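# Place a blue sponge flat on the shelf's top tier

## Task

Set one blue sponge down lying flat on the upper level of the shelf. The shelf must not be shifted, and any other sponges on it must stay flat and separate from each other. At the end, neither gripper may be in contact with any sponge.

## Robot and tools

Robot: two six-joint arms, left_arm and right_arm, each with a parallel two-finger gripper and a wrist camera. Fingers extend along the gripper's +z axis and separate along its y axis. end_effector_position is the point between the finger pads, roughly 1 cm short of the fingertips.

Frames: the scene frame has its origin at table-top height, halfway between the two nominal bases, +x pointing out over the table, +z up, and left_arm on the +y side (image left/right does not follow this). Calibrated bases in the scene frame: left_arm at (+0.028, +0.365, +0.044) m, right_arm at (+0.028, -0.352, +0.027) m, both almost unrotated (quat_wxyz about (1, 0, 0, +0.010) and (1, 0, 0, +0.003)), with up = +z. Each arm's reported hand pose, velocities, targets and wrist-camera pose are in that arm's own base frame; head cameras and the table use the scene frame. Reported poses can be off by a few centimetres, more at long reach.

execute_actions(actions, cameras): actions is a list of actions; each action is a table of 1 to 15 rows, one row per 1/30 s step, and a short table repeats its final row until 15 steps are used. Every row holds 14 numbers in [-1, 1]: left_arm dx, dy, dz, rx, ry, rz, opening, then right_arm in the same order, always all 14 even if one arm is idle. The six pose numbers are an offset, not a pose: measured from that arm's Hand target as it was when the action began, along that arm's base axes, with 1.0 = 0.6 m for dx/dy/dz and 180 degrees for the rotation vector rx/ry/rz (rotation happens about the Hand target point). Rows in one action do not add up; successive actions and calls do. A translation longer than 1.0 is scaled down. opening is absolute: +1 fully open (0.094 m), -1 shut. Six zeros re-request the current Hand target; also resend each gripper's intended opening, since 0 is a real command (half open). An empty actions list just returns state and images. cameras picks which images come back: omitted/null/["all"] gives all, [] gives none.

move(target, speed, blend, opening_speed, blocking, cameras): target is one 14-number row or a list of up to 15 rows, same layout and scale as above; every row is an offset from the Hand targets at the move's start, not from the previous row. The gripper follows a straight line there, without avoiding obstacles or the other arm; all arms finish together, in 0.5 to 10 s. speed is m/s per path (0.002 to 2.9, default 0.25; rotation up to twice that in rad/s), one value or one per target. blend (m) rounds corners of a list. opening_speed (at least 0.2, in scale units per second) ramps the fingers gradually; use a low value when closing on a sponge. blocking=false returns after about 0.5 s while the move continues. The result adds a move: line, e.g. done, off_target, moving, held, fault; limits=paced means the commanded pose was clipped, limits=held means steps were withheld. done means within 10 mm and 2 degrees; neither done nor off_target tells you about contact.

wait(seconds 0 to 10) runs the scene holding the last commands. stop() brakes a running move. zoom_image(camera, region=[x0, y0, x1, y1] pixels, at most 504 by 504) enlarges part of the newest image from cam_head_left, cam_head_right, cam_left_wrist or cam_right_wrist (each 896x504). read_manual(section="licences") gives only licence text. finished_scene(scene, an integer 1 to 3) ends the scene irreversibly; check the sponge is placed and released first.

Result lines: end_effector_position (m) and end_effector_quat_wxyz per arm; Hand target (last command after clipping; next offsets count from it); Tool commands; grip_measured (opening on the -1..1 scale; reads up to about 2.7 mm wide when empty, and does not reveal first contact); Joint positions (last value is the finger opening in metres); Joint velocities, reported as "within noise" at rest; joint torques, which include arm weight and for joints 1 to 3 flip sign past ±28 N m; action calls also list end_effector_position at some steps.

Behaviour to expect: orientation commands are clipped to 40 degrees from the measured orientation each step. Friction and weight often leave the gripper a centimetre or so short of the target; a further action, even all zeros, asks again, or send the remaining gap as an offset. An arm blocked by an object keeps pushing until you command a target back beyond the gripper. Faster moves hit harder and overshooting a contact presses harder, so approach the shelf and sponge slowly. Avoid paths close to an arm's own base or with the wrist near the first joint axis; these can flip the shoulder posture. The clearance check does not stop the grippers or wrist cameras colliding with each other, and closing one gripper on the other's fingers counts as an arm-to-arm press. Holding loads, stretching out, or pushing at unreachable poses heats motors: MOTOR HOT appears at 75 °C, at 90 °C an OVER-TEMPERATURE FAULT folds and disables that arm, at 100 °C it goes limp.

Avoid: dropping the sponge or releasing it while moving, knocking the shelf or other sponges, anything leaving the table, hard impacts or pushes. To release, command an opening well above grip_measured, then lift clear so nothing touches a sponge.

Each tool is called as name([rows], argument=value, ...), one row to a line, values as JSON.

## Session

execute_actions(actions=[])

Scene clock: 0.00 s.
left_arm: end_effector_position=(+0.4062, +0.0450, +0.1053) grip_measured=+1.000 end_effector_quat_wxyz=(+0.570, -0.097, +0.805, +0.133) | right_arm: end_effector_position=(+0.4027, -0.0245, +0.1138) grip_measured=+1.000 end_effector_quat_wxyz=(+0.606, +0.063, +0.791, -0.059)
Joint positions: left_arm=[-0.056 1.587 0.449 0.792 -0.383 -0.025 0.094] | right_arm=[0.02 1.559 0.378 0.914 0.19 0.035 0.094]
Joint velocities: within noise
Joint torques (N m): no reading
Motor temperatures (°C): left_arm=[26 27 28 25 24 27 28] | right_arm=[27 29 26 27 27 28 28]
Heat: left arm: 28 °C; right arm: 29 °C.
Hand target: left_arm +0.4116, +0.0458, +0.1221; +0.590, -0.105, +0.790, +0.131 | right_arm +0.4073, -0.0259, +0.1300; +0.624, +0.070, +0.776, -0.058
Tool commands: left_gripper/opening=+1.0 right_gripper/opening=+1.0

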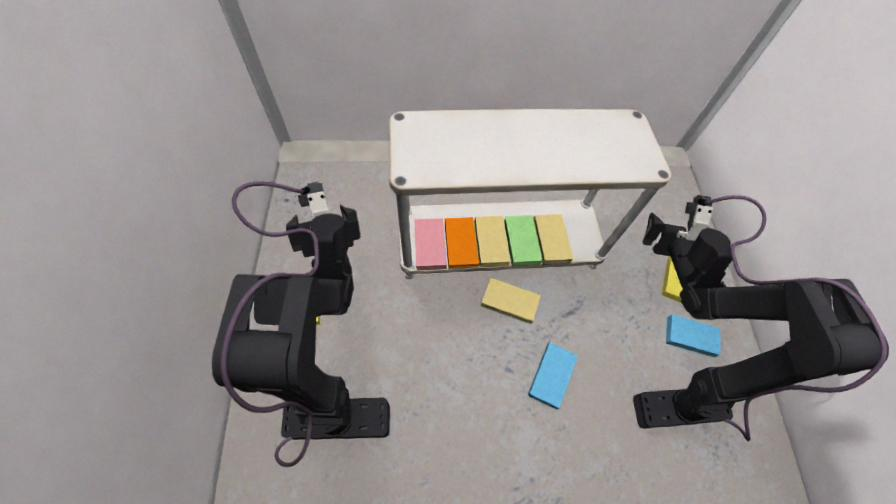

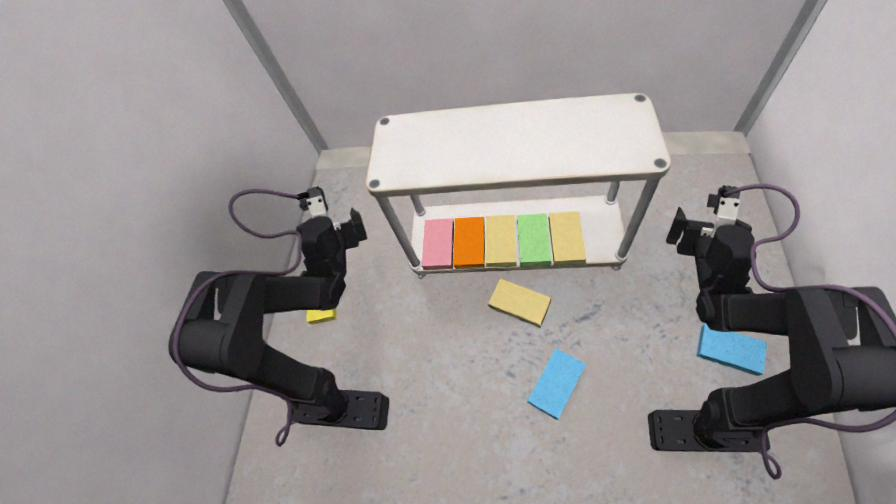

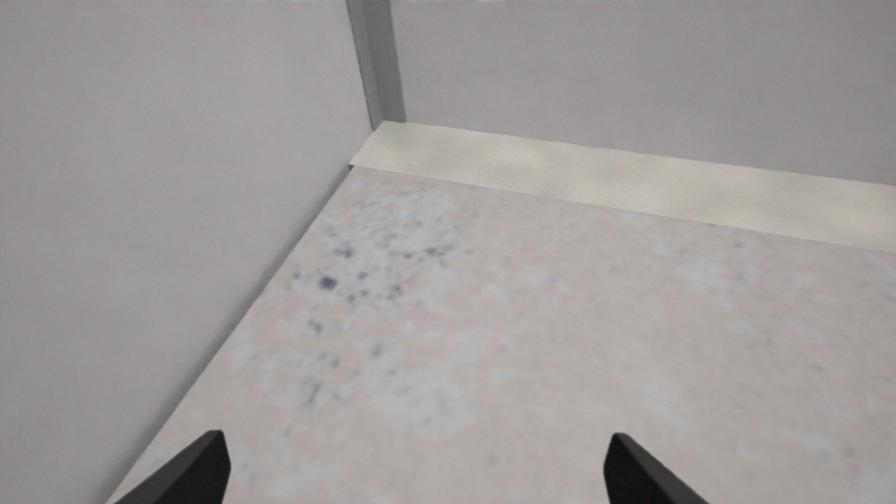

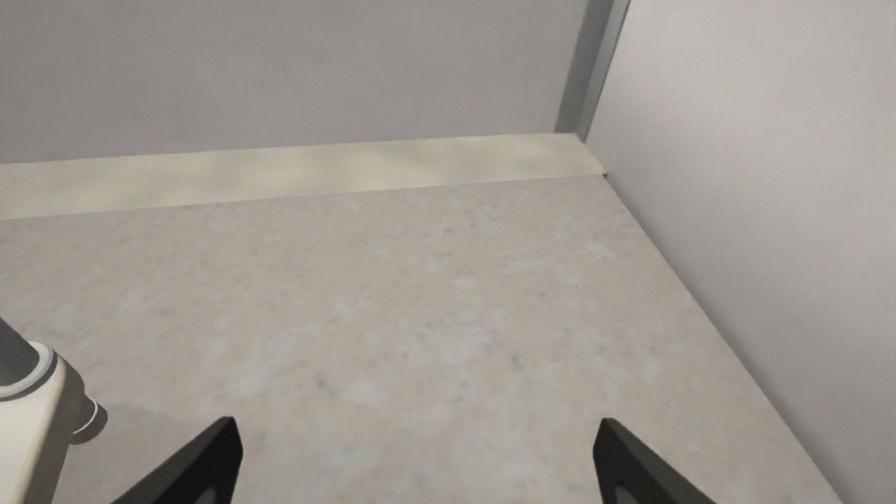

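zoom_image(camera="cam_head_left", region=[470, 260, 620, 420])

zoom_image(camera="cam_head_left", region=[370, 90, 690, 290])

zoom_image(camera="cam_head_left", region=[620, 190, 760, 370])

Scaled by 3.150 from the camera's 896x504 image, which has a finer 1280x720 frame.

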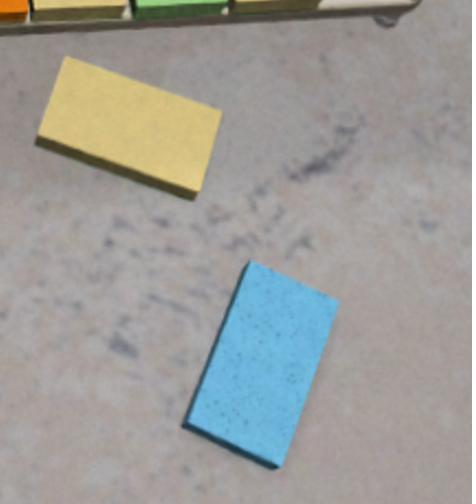

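Scaled by 1.575 from the camera's 896x504 image, which has a finer 1280x720 frame.

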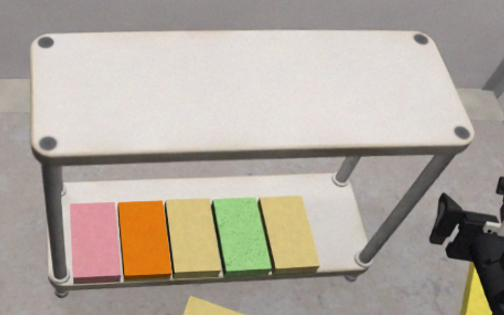

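Scaled by 2.800 from the camera's 896x504 image, which has a finer 1280x720 frame.

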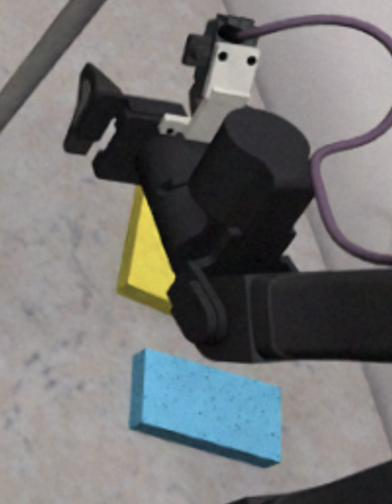

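move([
  [-0.1977, -0.0763, 0.1048, -0.0566, 0.1843, -0.0931, 1, 0, 0, 0, 0, 0, 0, 1],
  [-0.3527, -0.443, 0.1048, 0.0372, 0.2017, -0.3886, 1, 0, 0, 0, 0, 0, 0, 1],
  [-0.545, -0.835, -0.045, -0.0172, 0.1343, -0.2451, 1, 0, 0, 0, 0, 0, 0, 1],
], speed=0.22, blend=[0.05, 0.06, 0])

Scene clock: 10.00 s.
left_arm: end_effector_position=(+0.0764, -0.4480, +0.0800) grip_measured=+1.000 end_effector_quat_wxyz=(+0.398, +0.230, +0.883, -0.100) | right_arm: end_effector_position=(+0.4027, -0.0245, +0.1138) grip_measured=+1.000 end_effector_quat_wxyz=(+0.606, +0.063, +0.791, -0.059)
Joint positions: left_arm=[-1.679 1.983 1.345 -0.524 -0.763 -1.004 0.094] | right_arm=[0.02 1.559 0.378 0.914 0.19 0.035 0.094]
Joint velocities: within noise
Joint torques (N m): left_arm=[0.17 -6.75 8.83 0.58 -0.78 -0.09] | right_arm=[-0.09 -5.91 5.15 2.19 -0.01 0]
Motor temperatures (°C): left_arm=[26 27 30 26 25 27 28] | right_arm=[27 30 27 30 27 28 28]
Heat: left arm: 30 °C; right arm: 30 °C.
Hand target: left_arm +0.0846, -0.4552, +0.0951; +0.418, +0.210, +0.878, -0.101 | right_arm +0.4073, -0.0259, +0.1300; +0.624, +0.070, +0.776, -0.058
Off the commanded pose: left_arm 0.019 m, 3 deg | right_arm 0.017 m, 3 deg.
move: off_target (left_arm, right_arm)

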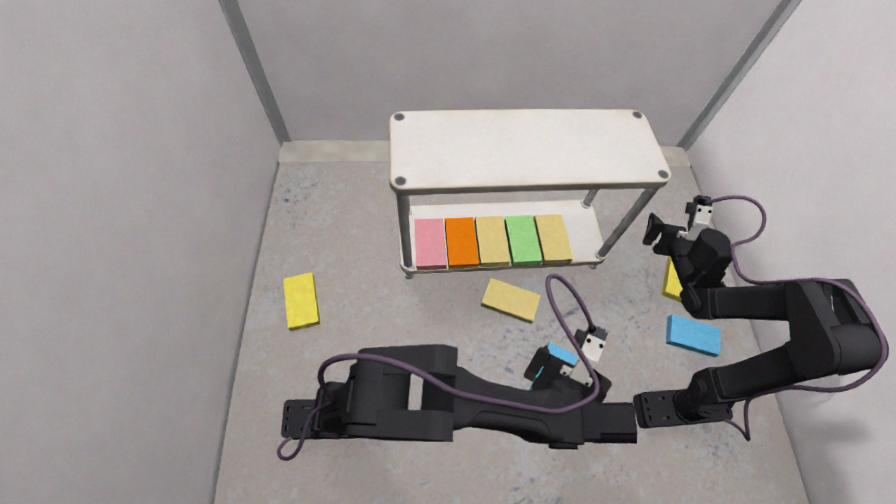

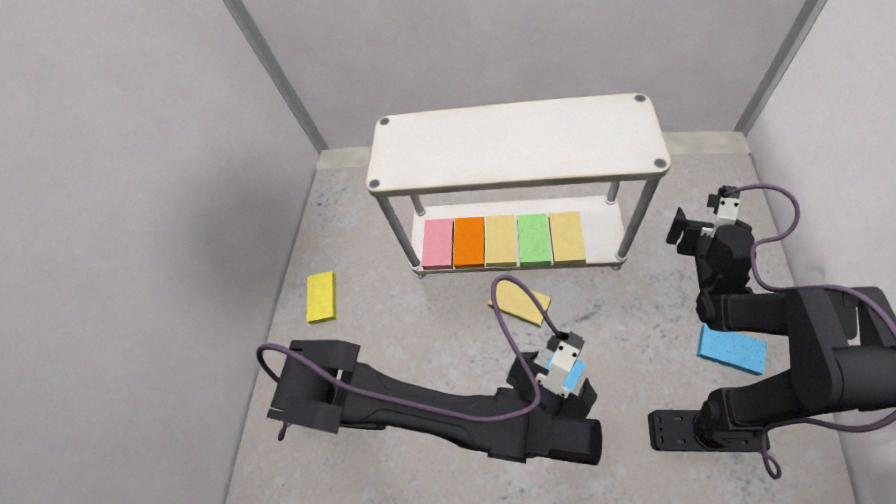

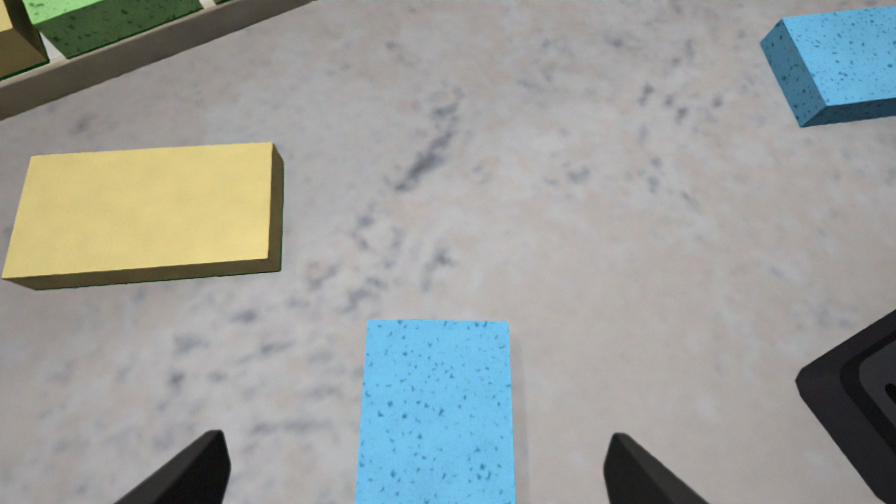

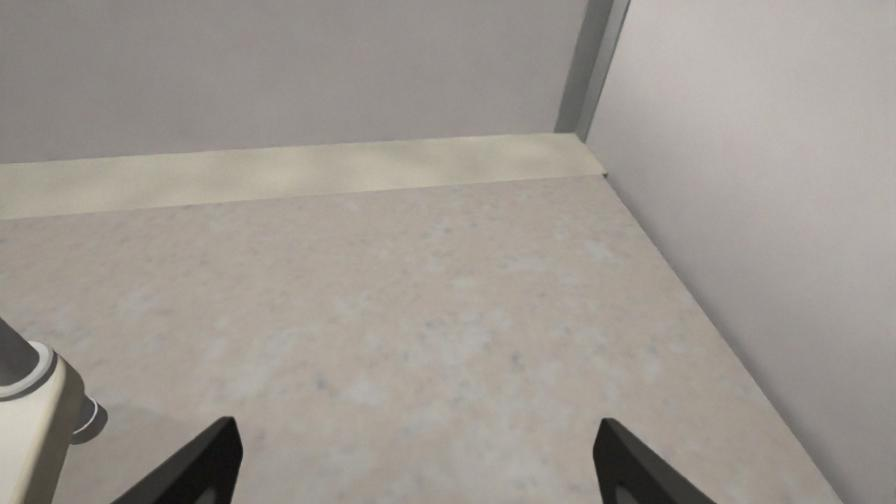

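move(target=[-0.0118, -0.0005, -0.1618, 0, 0, 0, 1, 0, 0, 0, 0, 0, 0, 1], speed=0.1, cameras=["cam_left_wrist", "cam_head_left", "cam_head_right"])

Scene clock: 14.47 s.
left_arm: end_effector_position=(+0.0765, -0.4543, -0.0053) grip_measured=+1.000 end_effector_quat_wxyz=(+0.397, +0.221, +0.886, -0.093) | right_arm: end_effector_position=(+0.4027, -0.0245, +0.1138) grip_measured=+1.000 end_effector_quat_wxyz=(+0.606, +0.063, +0.791, -0.059)
Joint positions: left_arm=[-1.679 2.182 1.275 -0.283 -0.77 -1.035 0.094] | right_arm=[0.02 1.559 0.378 0.914 0.19 0.035 0.094]
Joint velocities: within noise
Joint torques (N m): left_arm=[-0.38 -7.86 3.32 1.09 -0.81 -0.07] | right_arm=[-0.09 -5.91 5.16 2.2 -0.01 0]
Motor temperatures (°C): left_arm=[26 28 30 26 25 27 28] | right_arm=[27 30 27 31 27 28 28]
Heat: left arm: 30 °C; right arm: 31 °C.
Hand target: left_arm +0.0776, -0.4555, -0.0020; +0.418, +0.210, +0.878, -0.101 | right_arm +0.4073, -0.0259, +0.1300; +0.624, +0.070, +0.776, -0.058
Off the commanded pose: left_arm 0.004 m, 3 deg | right_arm 0.017 m, 3 deg.
move: off_target (left_arm, right_arm)
Images, in order (width x height): cam_head_left 896x504, cam_head_right 896x504, cam_left_wrist 896x504.

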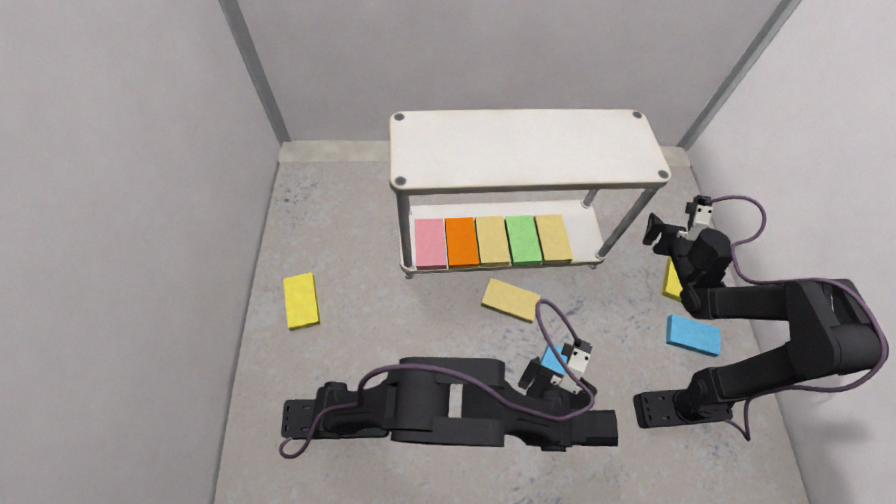

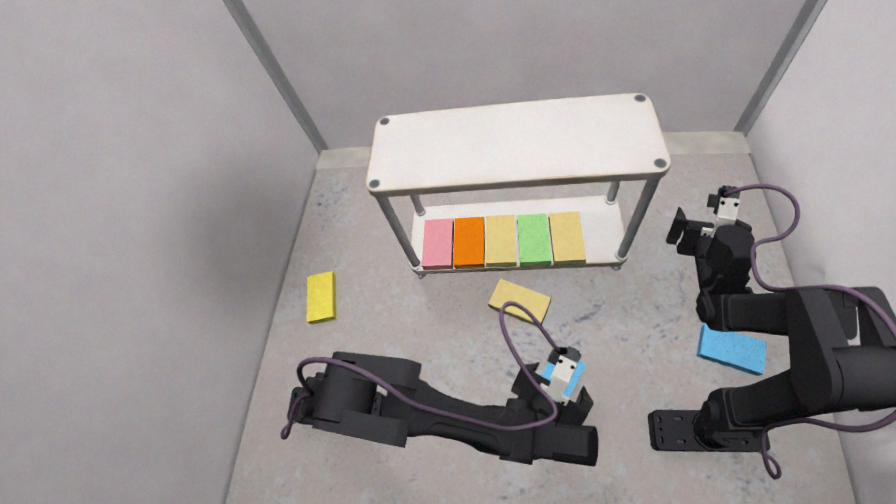

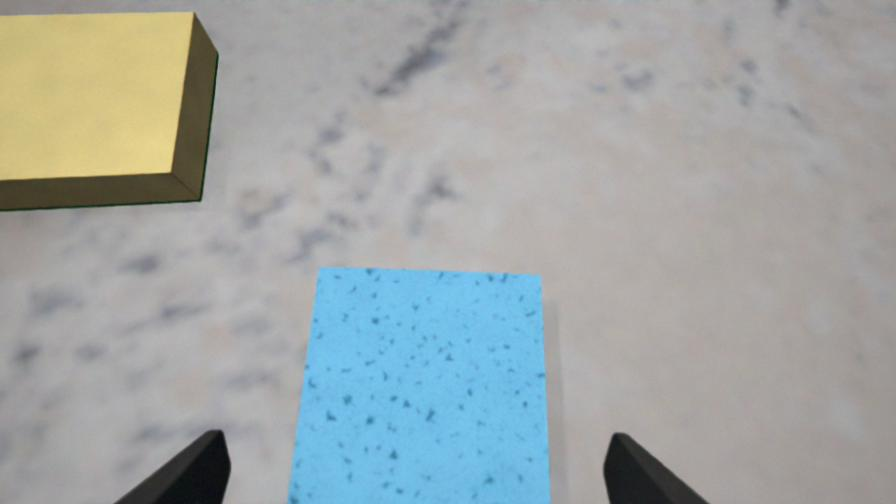

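move(target=[-0.02, 0.0065, -0.0167, 0, 0, -0.0072, 1, 0, 0, 0, 0, 0, 0, 1], speed=0.06, cameras=["cam_left_wrist", "cam_head_left"])

Scene clock: 17.30 s.
left_arm: end_effector_position=(+0.0629, -0.4518, -0.0122) grip_measured=+1.000 end_effector_quat_wxyz=(+0.397, +0.232, +0.882, -0.101) | right_arm: end_effector_position=(+0.4027, -0.0245, +0.1138) grip_measured=+1.000 end_effector_quat_wxyz=(+0.606, +0.063, +0.791, -0.059)
Joint positions: left_arm=[-1.711 2.185 1.243 -0.246 -0.773 -1.041 0.094] | right_arm=[0.02 1.559 0.378 0.914 0.19 0.035 0.094]
Joint velocities: within noise
Joint torques (N m): left_arm=[-0.38 -7.39 3.1 1.11 -0.82 -0.09] | right_arm=[-0.1 -5.91 5.16 2.2 -0.01 0]
Motor temperatures (°C): left_arm=[26 28 30 26 25 27 28] | right_arm=[27 30 27 31 27 28 28]
Heat: left arm: 30 °C; right arm: 31 °C.
Hand target: left_arm +0.0656, -0.4516, -0.0120; +0.417, +0.220, +0.875, -0.106 | right_arm +0.4073, -0.0259, +0.1300; +0.624, +0.070, +0.776, -0.058
Off the commanded pose: left_arm 0.003 m, 3 deg | right_arm 0.017 m, 3 deg.
move: off_target (left_arm, right_arm)
Images, in order (width x height): cam_head_left 896x504, cam_left_wrist 896x504.

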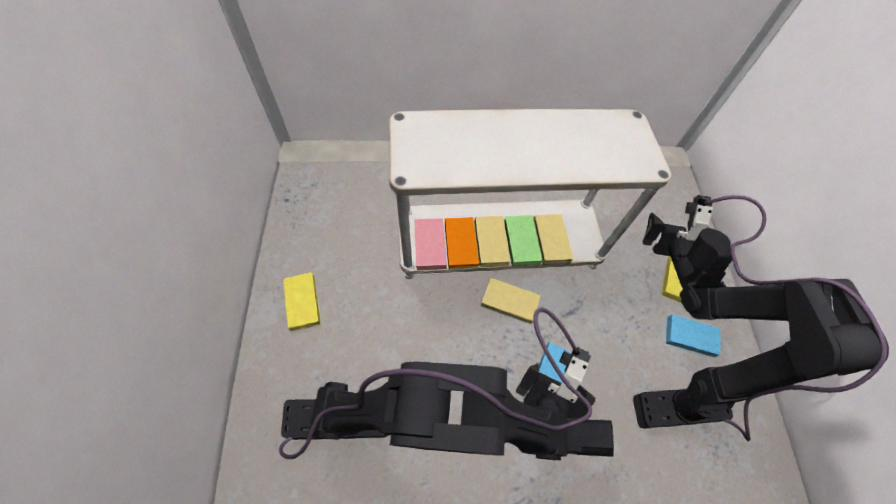

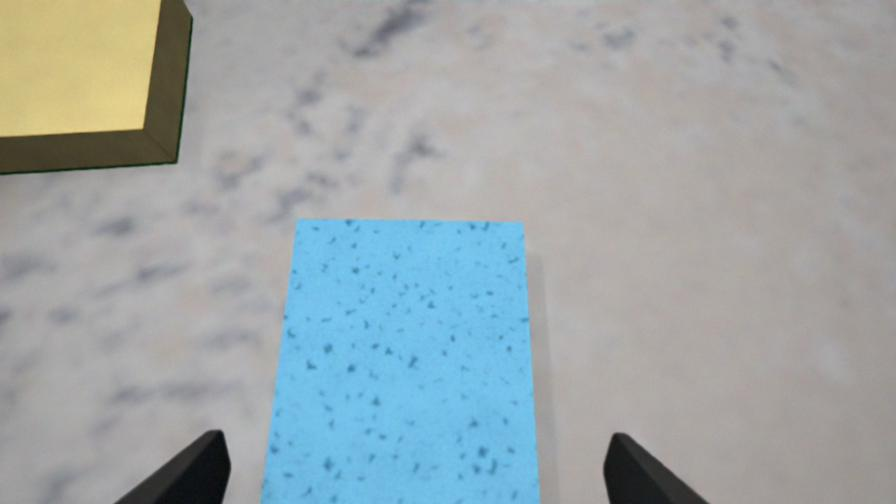

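move(target=[0.0208, 0.0047, -0.025, 0, 0, 0, 1, 0, 0, 0, 0, 0, 0, 1], speed=0.05, cameras=["cam_left_wrist", "cam_head_left"])

Scene clock: 20.77 s.
left_arm: end_effector_position=(+0.0700, -0.4491, -0.0273) grip_measured=+1.000 end_effector_quat_wxyz=(+0.400, +0.228, +0.881, -0.105) | right_arm: end_effector_position=(+0.4027, -0.0245, +0.1138) grip_measured=+1.000 end_effector_quat_wxyz=(+0.606, +0.063, +0.791, -0.059)
Joint positions: left_arm=[-1.696 2.212 1.2 -0.153 -0.773 -1.022 0.094] | right_arm=[0.02 1.559 0.378 0.914 0.19 0.035 0.094]
Joint velocities: within noise
Joint torques (N m): left_arm=[0.47 -7.46 3 1.14 -0.69 0.05] | right_arm=[-0.1 -5.93 5.15 2.2 -0.01 0]
Motor temperatures (°C): left_arm=[26 28 30 27 25 27 28] | right_arm=[27 30 27 32 27 28 28]
Heat: left arm: 30 °C; right arm: 32 °C.
Hand target: left_arm +0.0780, -0.4488, -0.0270; +0.417, +0.220, +0.875, -0.106 | right_arm +0.4073, -0.0259, +0.1300; +0.624, +0.070, +0.776, -0.058
Off the commanded pose: left_arm 0.008 m, 2 deg | right_arm 0.017 m, 3 deg.
move: off_target (right_arm)
Images, in order (width x height): cam_head_left 896x504, cam_left_wrist 896x504.

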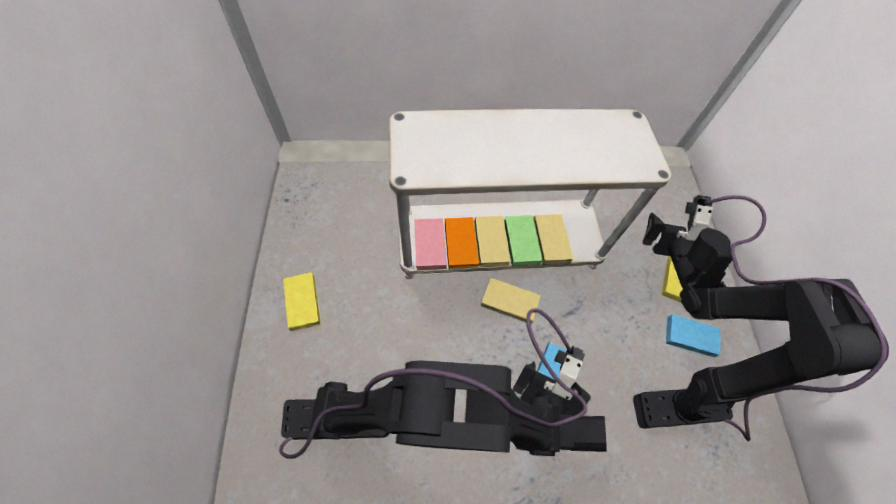

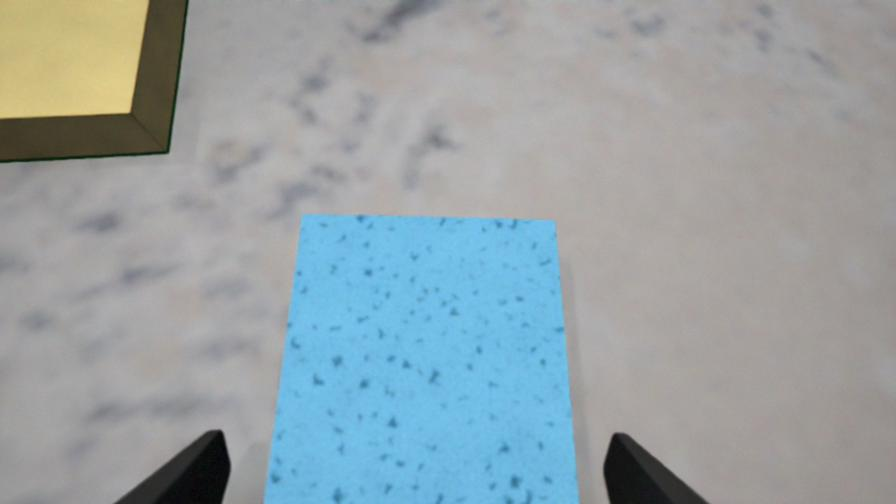

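move(target=[0, 0, 0, 0, 0, 0, 0.26, 0, 0, 0, 0, 0, 0, 1], opening_speed=0.5, cameras=["cam_left_wrist", "cam_head_left"])

Scene clock: 23.13 s.
left_arm: end_effector_position=(+0.0699, -0.4497, -0.0270) grip_measured=+0.357 end_effector_quat_wxyz=(+0.400, +0.229, +0.881, -0.106) | right_arm: end_effector_position=(+0.4027, -0.0245, +0.1138) grip_measured=+1.000 end_effector_quat_wxyz=(+0.606, +0.063, +0.791, -0.059)
Joint positions: left_arm=[-1.696 2.212 1.2 -0.15 -0.773 -1.019 0.064] | right_arm=[0.02 1.559 0.378 0.914 0.19 0.035 0.094]
Joint velocities: within noise
Joint torques (N m): left_arm=[0.44 -7.46 2.93 1.14 -0.66 0.05] | right_arm=[-0.09 -5.91 5.16 2.19 -0.01 0]
Motor temperatures (°C): left_arm=[26 29 29 27 25 27 28] | right_arm=[27 30 27 32 27 28 28]
Heat: left arm: 29 °C; right arm: 32 °C.
Hand target: left_arm +0.0780, -0.4488, -0.0270; +0.417, +0.220, +0.875, -0.106 | right_arm +0.4073, -0.0259, +0.1300; +0.624, +0.070, +0.776, -0.058
Off the commanded pose: left_arm 0.008 m, 2 deg | right_arm 0.017 m, 3 deg.
move: off_target (right_arm)
Images, in order (width x height): cam_head_left 896x504, cam_left_wrist 896x504.

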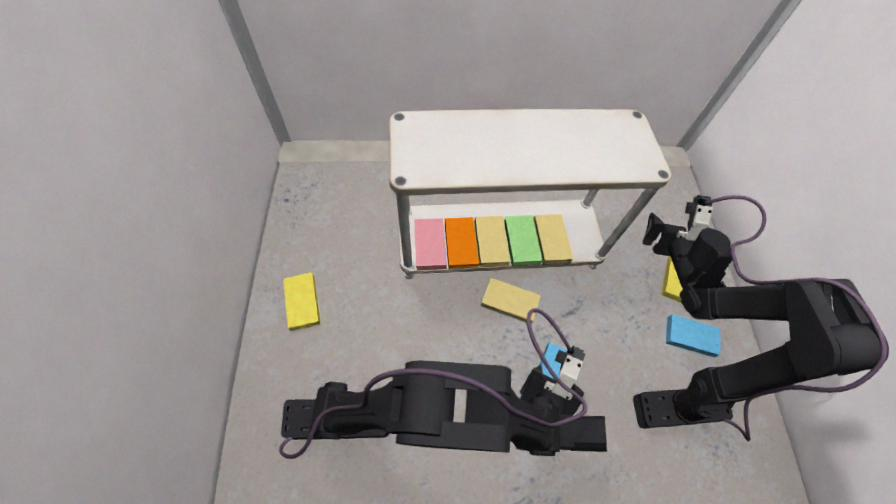

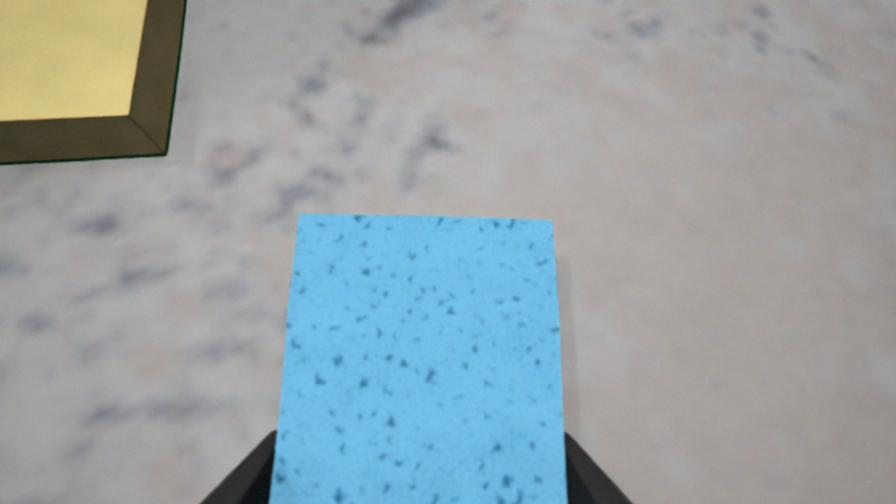

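move([
  [0.0117, 0.0147, 0.2117, 0, 0, 0, 0.26, 0, 0, 0, 0, 0, 0, 1],
  [0.1367, 0.1313, 0.5617, 0, 0, 0.011, 0.26, 0, 0, 0, 0, 0, 0, 1],
  [0.2783, 0.2563, 0.7117, 0, 0, 0.0306, 0.26, 0, 0, 0, 0, 0, 0, 1],
  [0.53, 0.3813, 0.6867, 0, 0, 0.0633, 0.26, 0, 0, 0, 0, 0, 0, 1],
], speed=0.18, blend=[0.04, 0.05, 0.05, 0])

Scene clock: 29.60 s.
left_arm: end_effector_position=(+0.3881, -0.2107, +0.3583) grip_measured=+0.355 end_effector_quat_wxyz=(+0.385, +0.136, +0.912, -0.042) | right_arm: end_effector_position=(+0.4027, -0.0245, +0.1138) grip_measured=+1.000 end_effector_quat_wxyz=(+0.606, +0.063, +0.791, -0.059)
Joint positions: left_arm=[-0.596 1.773 2.202 -1.234 -0.24 -0.202 0.064] | right_arm=[0.02 1.559 0.378 0.914 0.19 0.035 0.094]
Joint velocities: within noise
Joint torques (N m): left_arm=[-0.03 -5.2 8.34 1.8 -0.01 0.05] | right_arm=[-0.09 -5.93 5.16 2.19 -0.01 0]
Motor temperatures (°C): left_arm=[26 29 30 27 25 27 28] | right_arm=[27 30 27 33 27 28 28]
Heat: left arm: 30 °C; right arm: 33 °C.
Hand target: left_arm +0.3960, -0.2200, +0.3850; +0.425, +0.132, +0.893, -0.064 | right_arm +0.4073, -0.0259, +0.1300; +0.624, +0.070, +0.776, -0.058
Off the commanded pose: left_arm 0.029 m, 6 deg | right_arm 0.017 m, 3 deg.
move: off_target (left_arm, right_arm)

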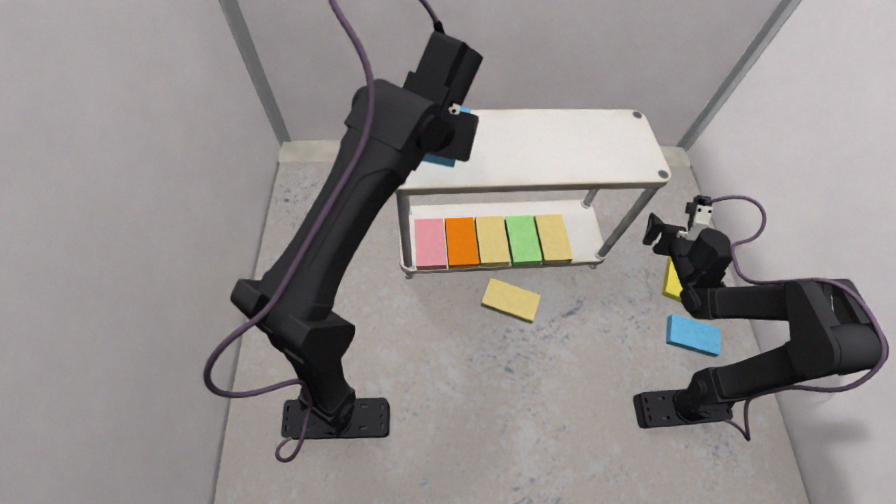

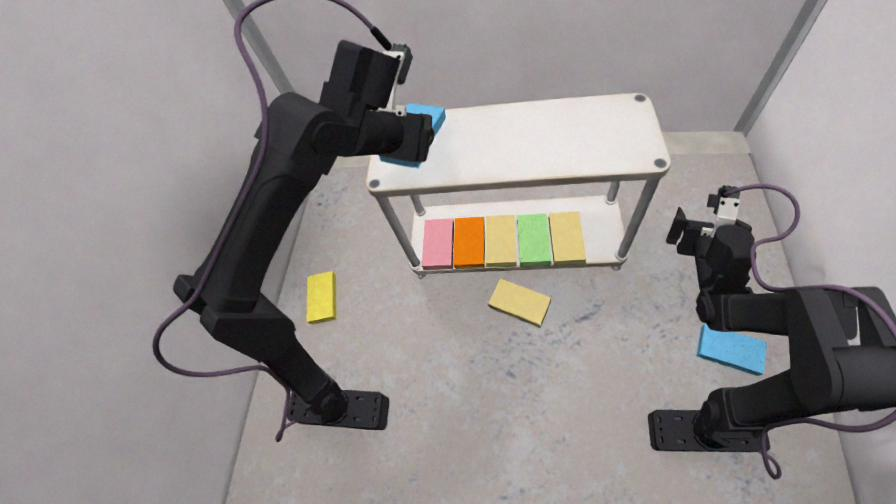

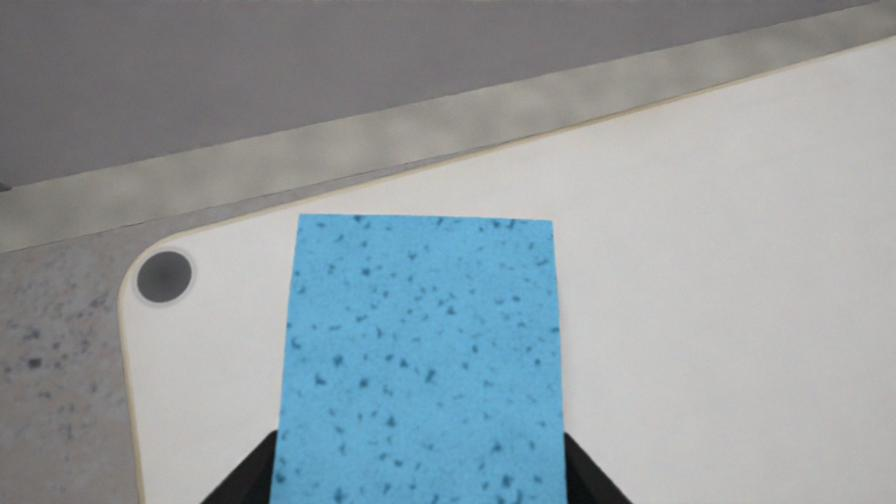

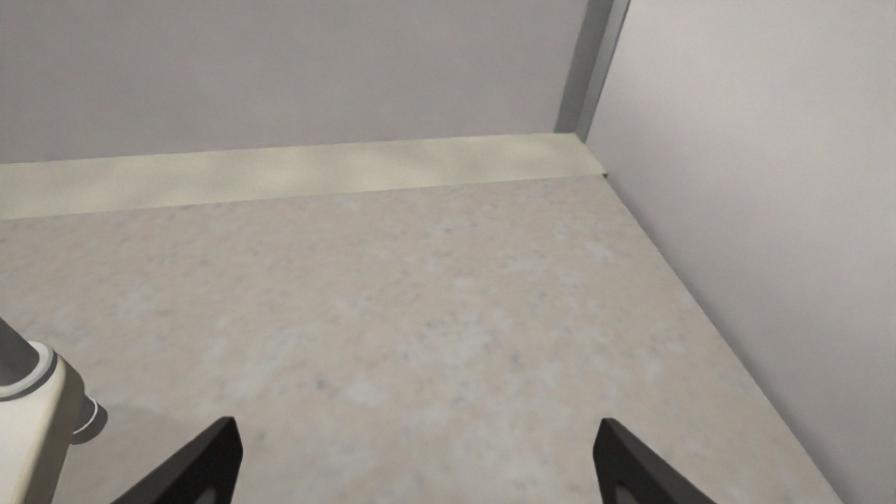

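move(target=[0.015, -0.0072, -0.0222, -0.0149, -0.0156, 0.0092, 0.26, 0, 0, 0, 0, 0, 0, 1], speed=0.06, cameras=["cam_left_wrist", "cam_head_left", "cam_head_right"])

Scene clock: 32.13 s.
left_arm: end_effector_position=(+0.4068, -0.2237, +0.3449) grip_measured=+0.355 end_effector_quat_wxyz=(+0.410, +0.124, +0.902, -0.058) | right_arm: end_effector_position=(+0.4027, -0.0245, +0.1138) grip_measured=+1.000 end_effector_quat_wxyz=(+0.606, +0.063, +0.791, -0.059)
Joint positions: left_arm=[-0.596 1.751 2.058 -1.049 -0.239 -0.217 0.064] | right_arm=[0.02 1.559 0.378 0.914 0.19 0.035 0.094]
Joint velocities: within noise
Joint torques (N m): left_arm=[-0.31 -8.91 3.79 1.96 -0.21 -0.1] | right_arm=[-0.09 -5.93 5.16 2.2 -0.01 0]
Motor temperatures (°C): left_arm=[26 30 30 28 25 27 28] | right_arm=[27 30 27 33 27 28 28]
Heat: left arm: 30 °C; right arm: 33 °C.
Hand target: left_arm +0.4050, -0.2244, +0.3717; +0.451, +0.111, +0.882, -0.075 | right_arm +0.4073, -0.0259, +0.1300; +0.624, +0.070, +0.776, -0.058
Off the commanded pose: left_arm 0.027 m, 6 deg | right_arm 0.017 m, 3 deg.
move: off_target (left_arm, right_arm)
Images, in order (width x height): cam_head_left 896x504, cam_head_right 896x504, cam_left_wrist 896x504.

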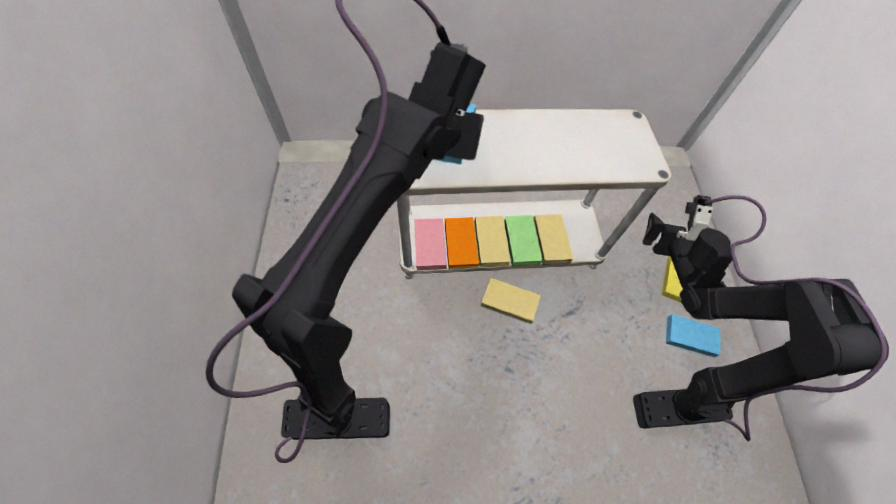

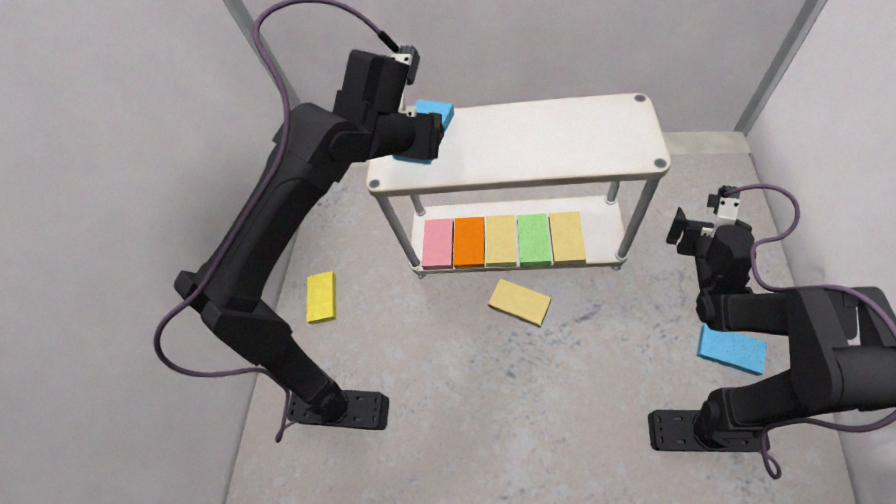

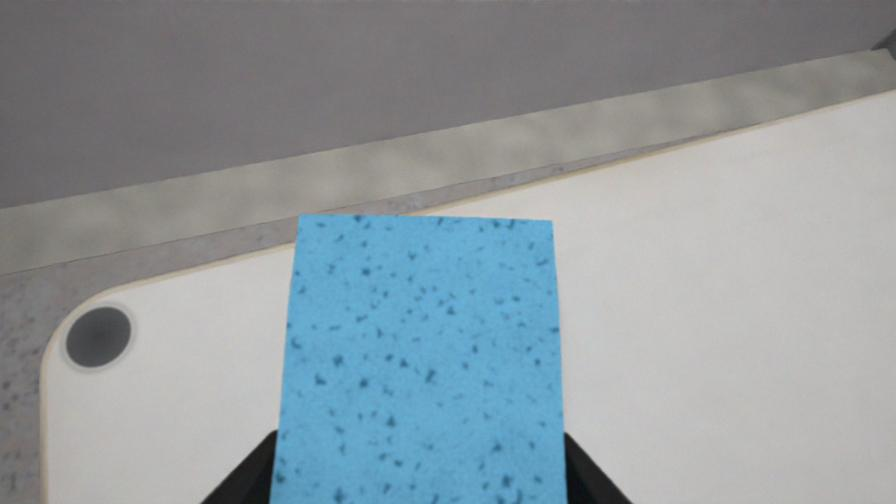

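move(target=[-0.015, 0.0033, -0.0167, 0, 0, 0, 0.26, 0, 0, 0, 0, 0, 0, 1], speed=0.05, cameras=["cam_left_wrist", "cam_head_left", "cam_head_right"])

Scene clock: 34.60 s.
left_arm: end_effector_position=(+0.3980, -0.2216, +0.3352) grip_measured=+0.355 end_effector_quat_wxyz=(+0.409, +0.124, +0.902, -0.060) | right_arm: end_effector_position=(+0.4027, -0.0245, +0.1138) grip_measured=+1.000 end_effector_quat_wxyz=(+0.606, +0.063, +0.791, -0.059)
Joint positions: left_arm=[-0.603 1.693 1.946 -0.996 -0.24 -0.225 0.064] | right_arm=[0.02 1.559 0.378 0.914 0.19 0.035 0.094]
Joint velocities: within noise
Joint torques (N m): left_arm=[-0.46 -8.72 3.96 1.96 -0.29 -0.09] | right_arm=[-0.09 -5.91 5.16 2.2 -0.01 0]
Motor temperatures (°C): left_arm=[26 30 30 28 25 27 28] | right_arm=[27 30 27 33 27 28 28]
Heat: left arm: 30 °C; right arm: 33 °C.
Hand target: left_arm +0.3960, -0.2224, +0.3617; +0.451, +0.111, +0.882, -0.075 | right_arm +0.4073, -0.0259, +0.1300; +0.624, +0.070, +0.776, -0.058
Off the commanded pose: left_arm 0.027 m, 6 deg | right_arm 0.017 m, 3 deg.
move: off_target (left_arm, right_arm)
Images, in order (width x height): cam_head_left 896x504, cam_head_right 896x504, cam_left_wrist 896x504.

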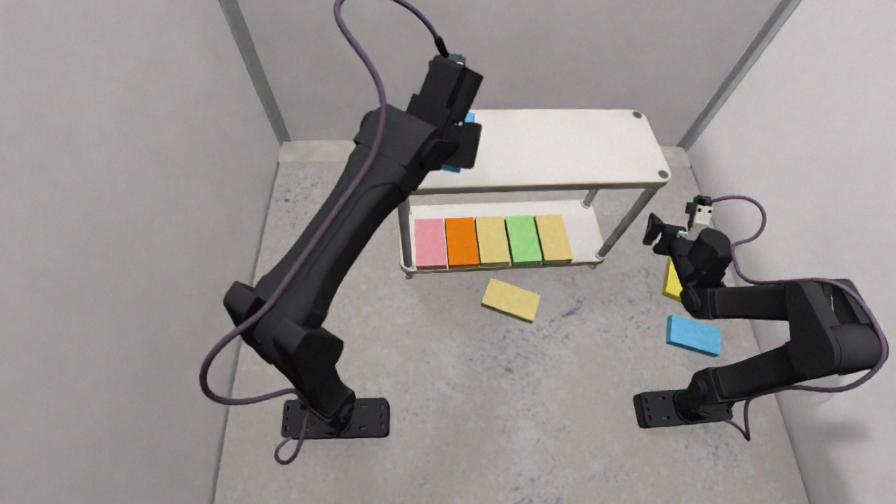

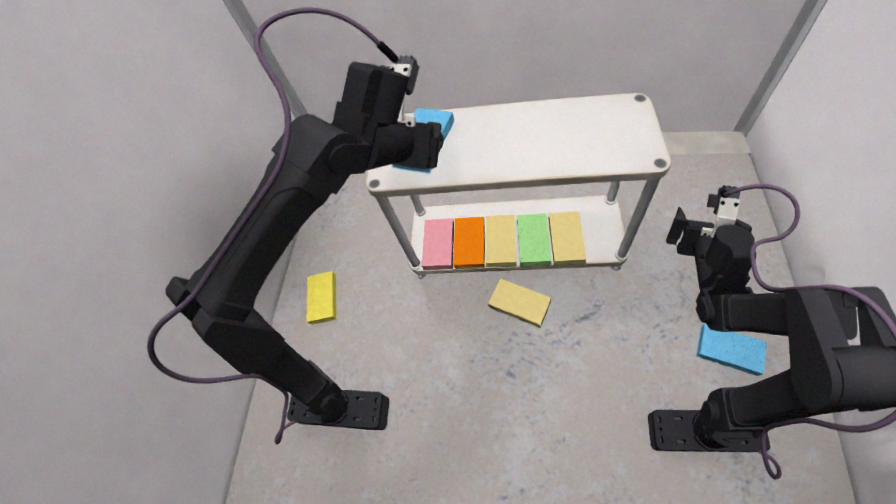

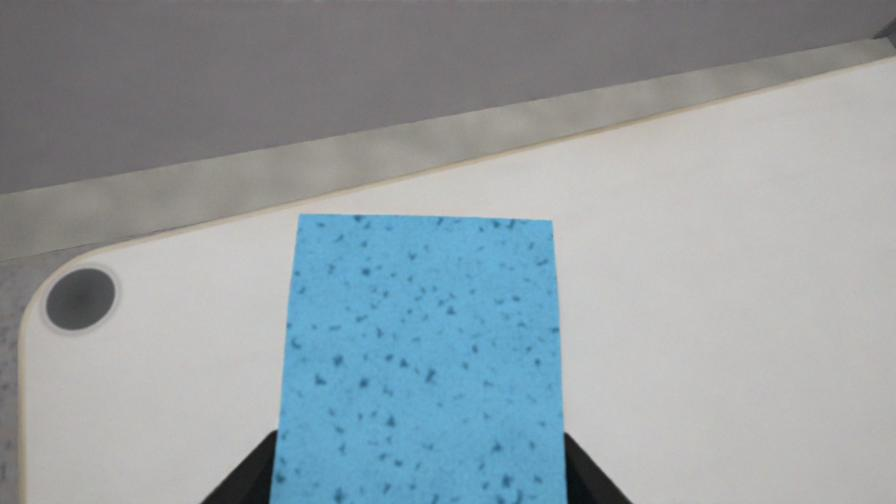

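move(target=[0, 0, -0.0117, 0, 0, 0, 0.26, 0, 0, 0, 0, 0, 0, 1], speed=0.05, cameras=["cam_left_wrist", "cam_head_left", "cam_head_right"])

Scene clock: 35.87 s.
left_arm: end_effector_position=(+0.3980, -0.2213, +0.3307) grip_measured=+0.355 end_effector_quat_wxyz=(+0.413, +0.123, +0.900, -0.061) | right_arm: end_effector_position=(+0.4027, -0.0245, +0.1138) grip_measured=+1.000 end_effector_quat_wxyz=(+0.606, +0.063, +0.791, -0.059)
Joint positions: left_arm=[-0.603 1.675 1.898 -0.96 -0.242 -0.225 0.064] | right_arm=[0.02 1.559 0.378 0.914 0.19 0.035 0.094]
Joint velocities: within noise
Joint torques (N m): left_arm=[-0.39 -8.5 3.9 1.92 -0.27 -0.07] | right_arm=[-0.1 -5.91 5.16 2.19 -0.01 0]
Motor temperatures (°C): left_arm=[26 30 30 28 25 27 28] | right_arm=[27 30 27 33 27 28 28]
Heat: left arm: 30 °C; right arm: 33 °C.
Hand target: left_arm +0.3960, -0.2224, +0.3546; +0.451, +0.111, +0.882, -0.075 | right_arm +0.4073, -0.0259, +0.1300; +0.624, +0.070, +0.776, -0.058
Off the commanded pose: left_arm 0.024 m, 5 deg | right_arm 0.017 m, 3 deg.
move: off_target (left_arm, right_arm)
Images, in order (width x height): cam_head_left 896x504, cam_head_right 896x504, cam_left_wrist 896x504.

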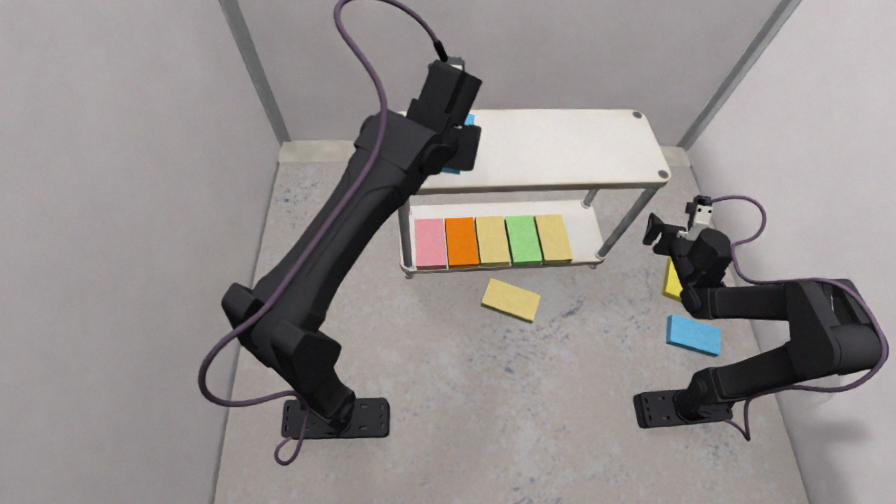

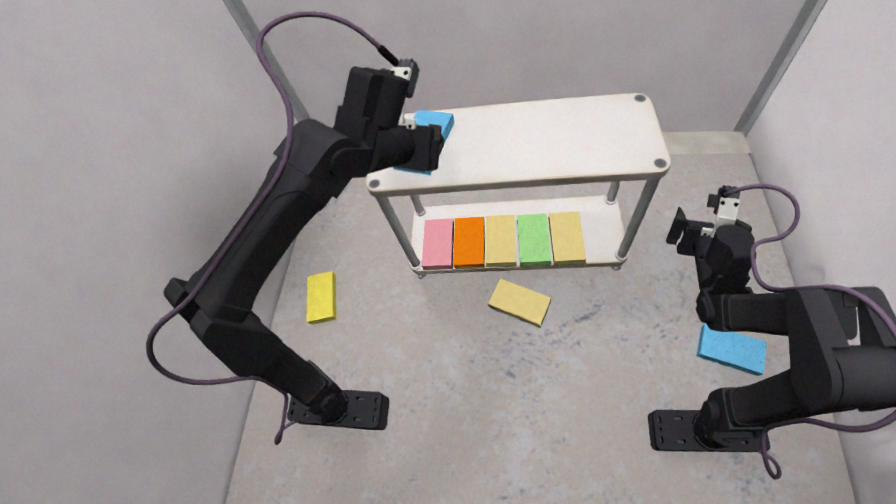

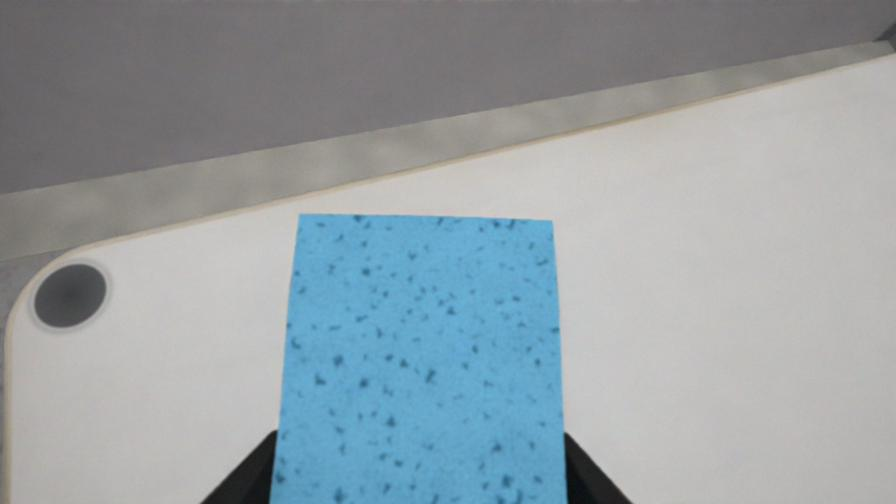

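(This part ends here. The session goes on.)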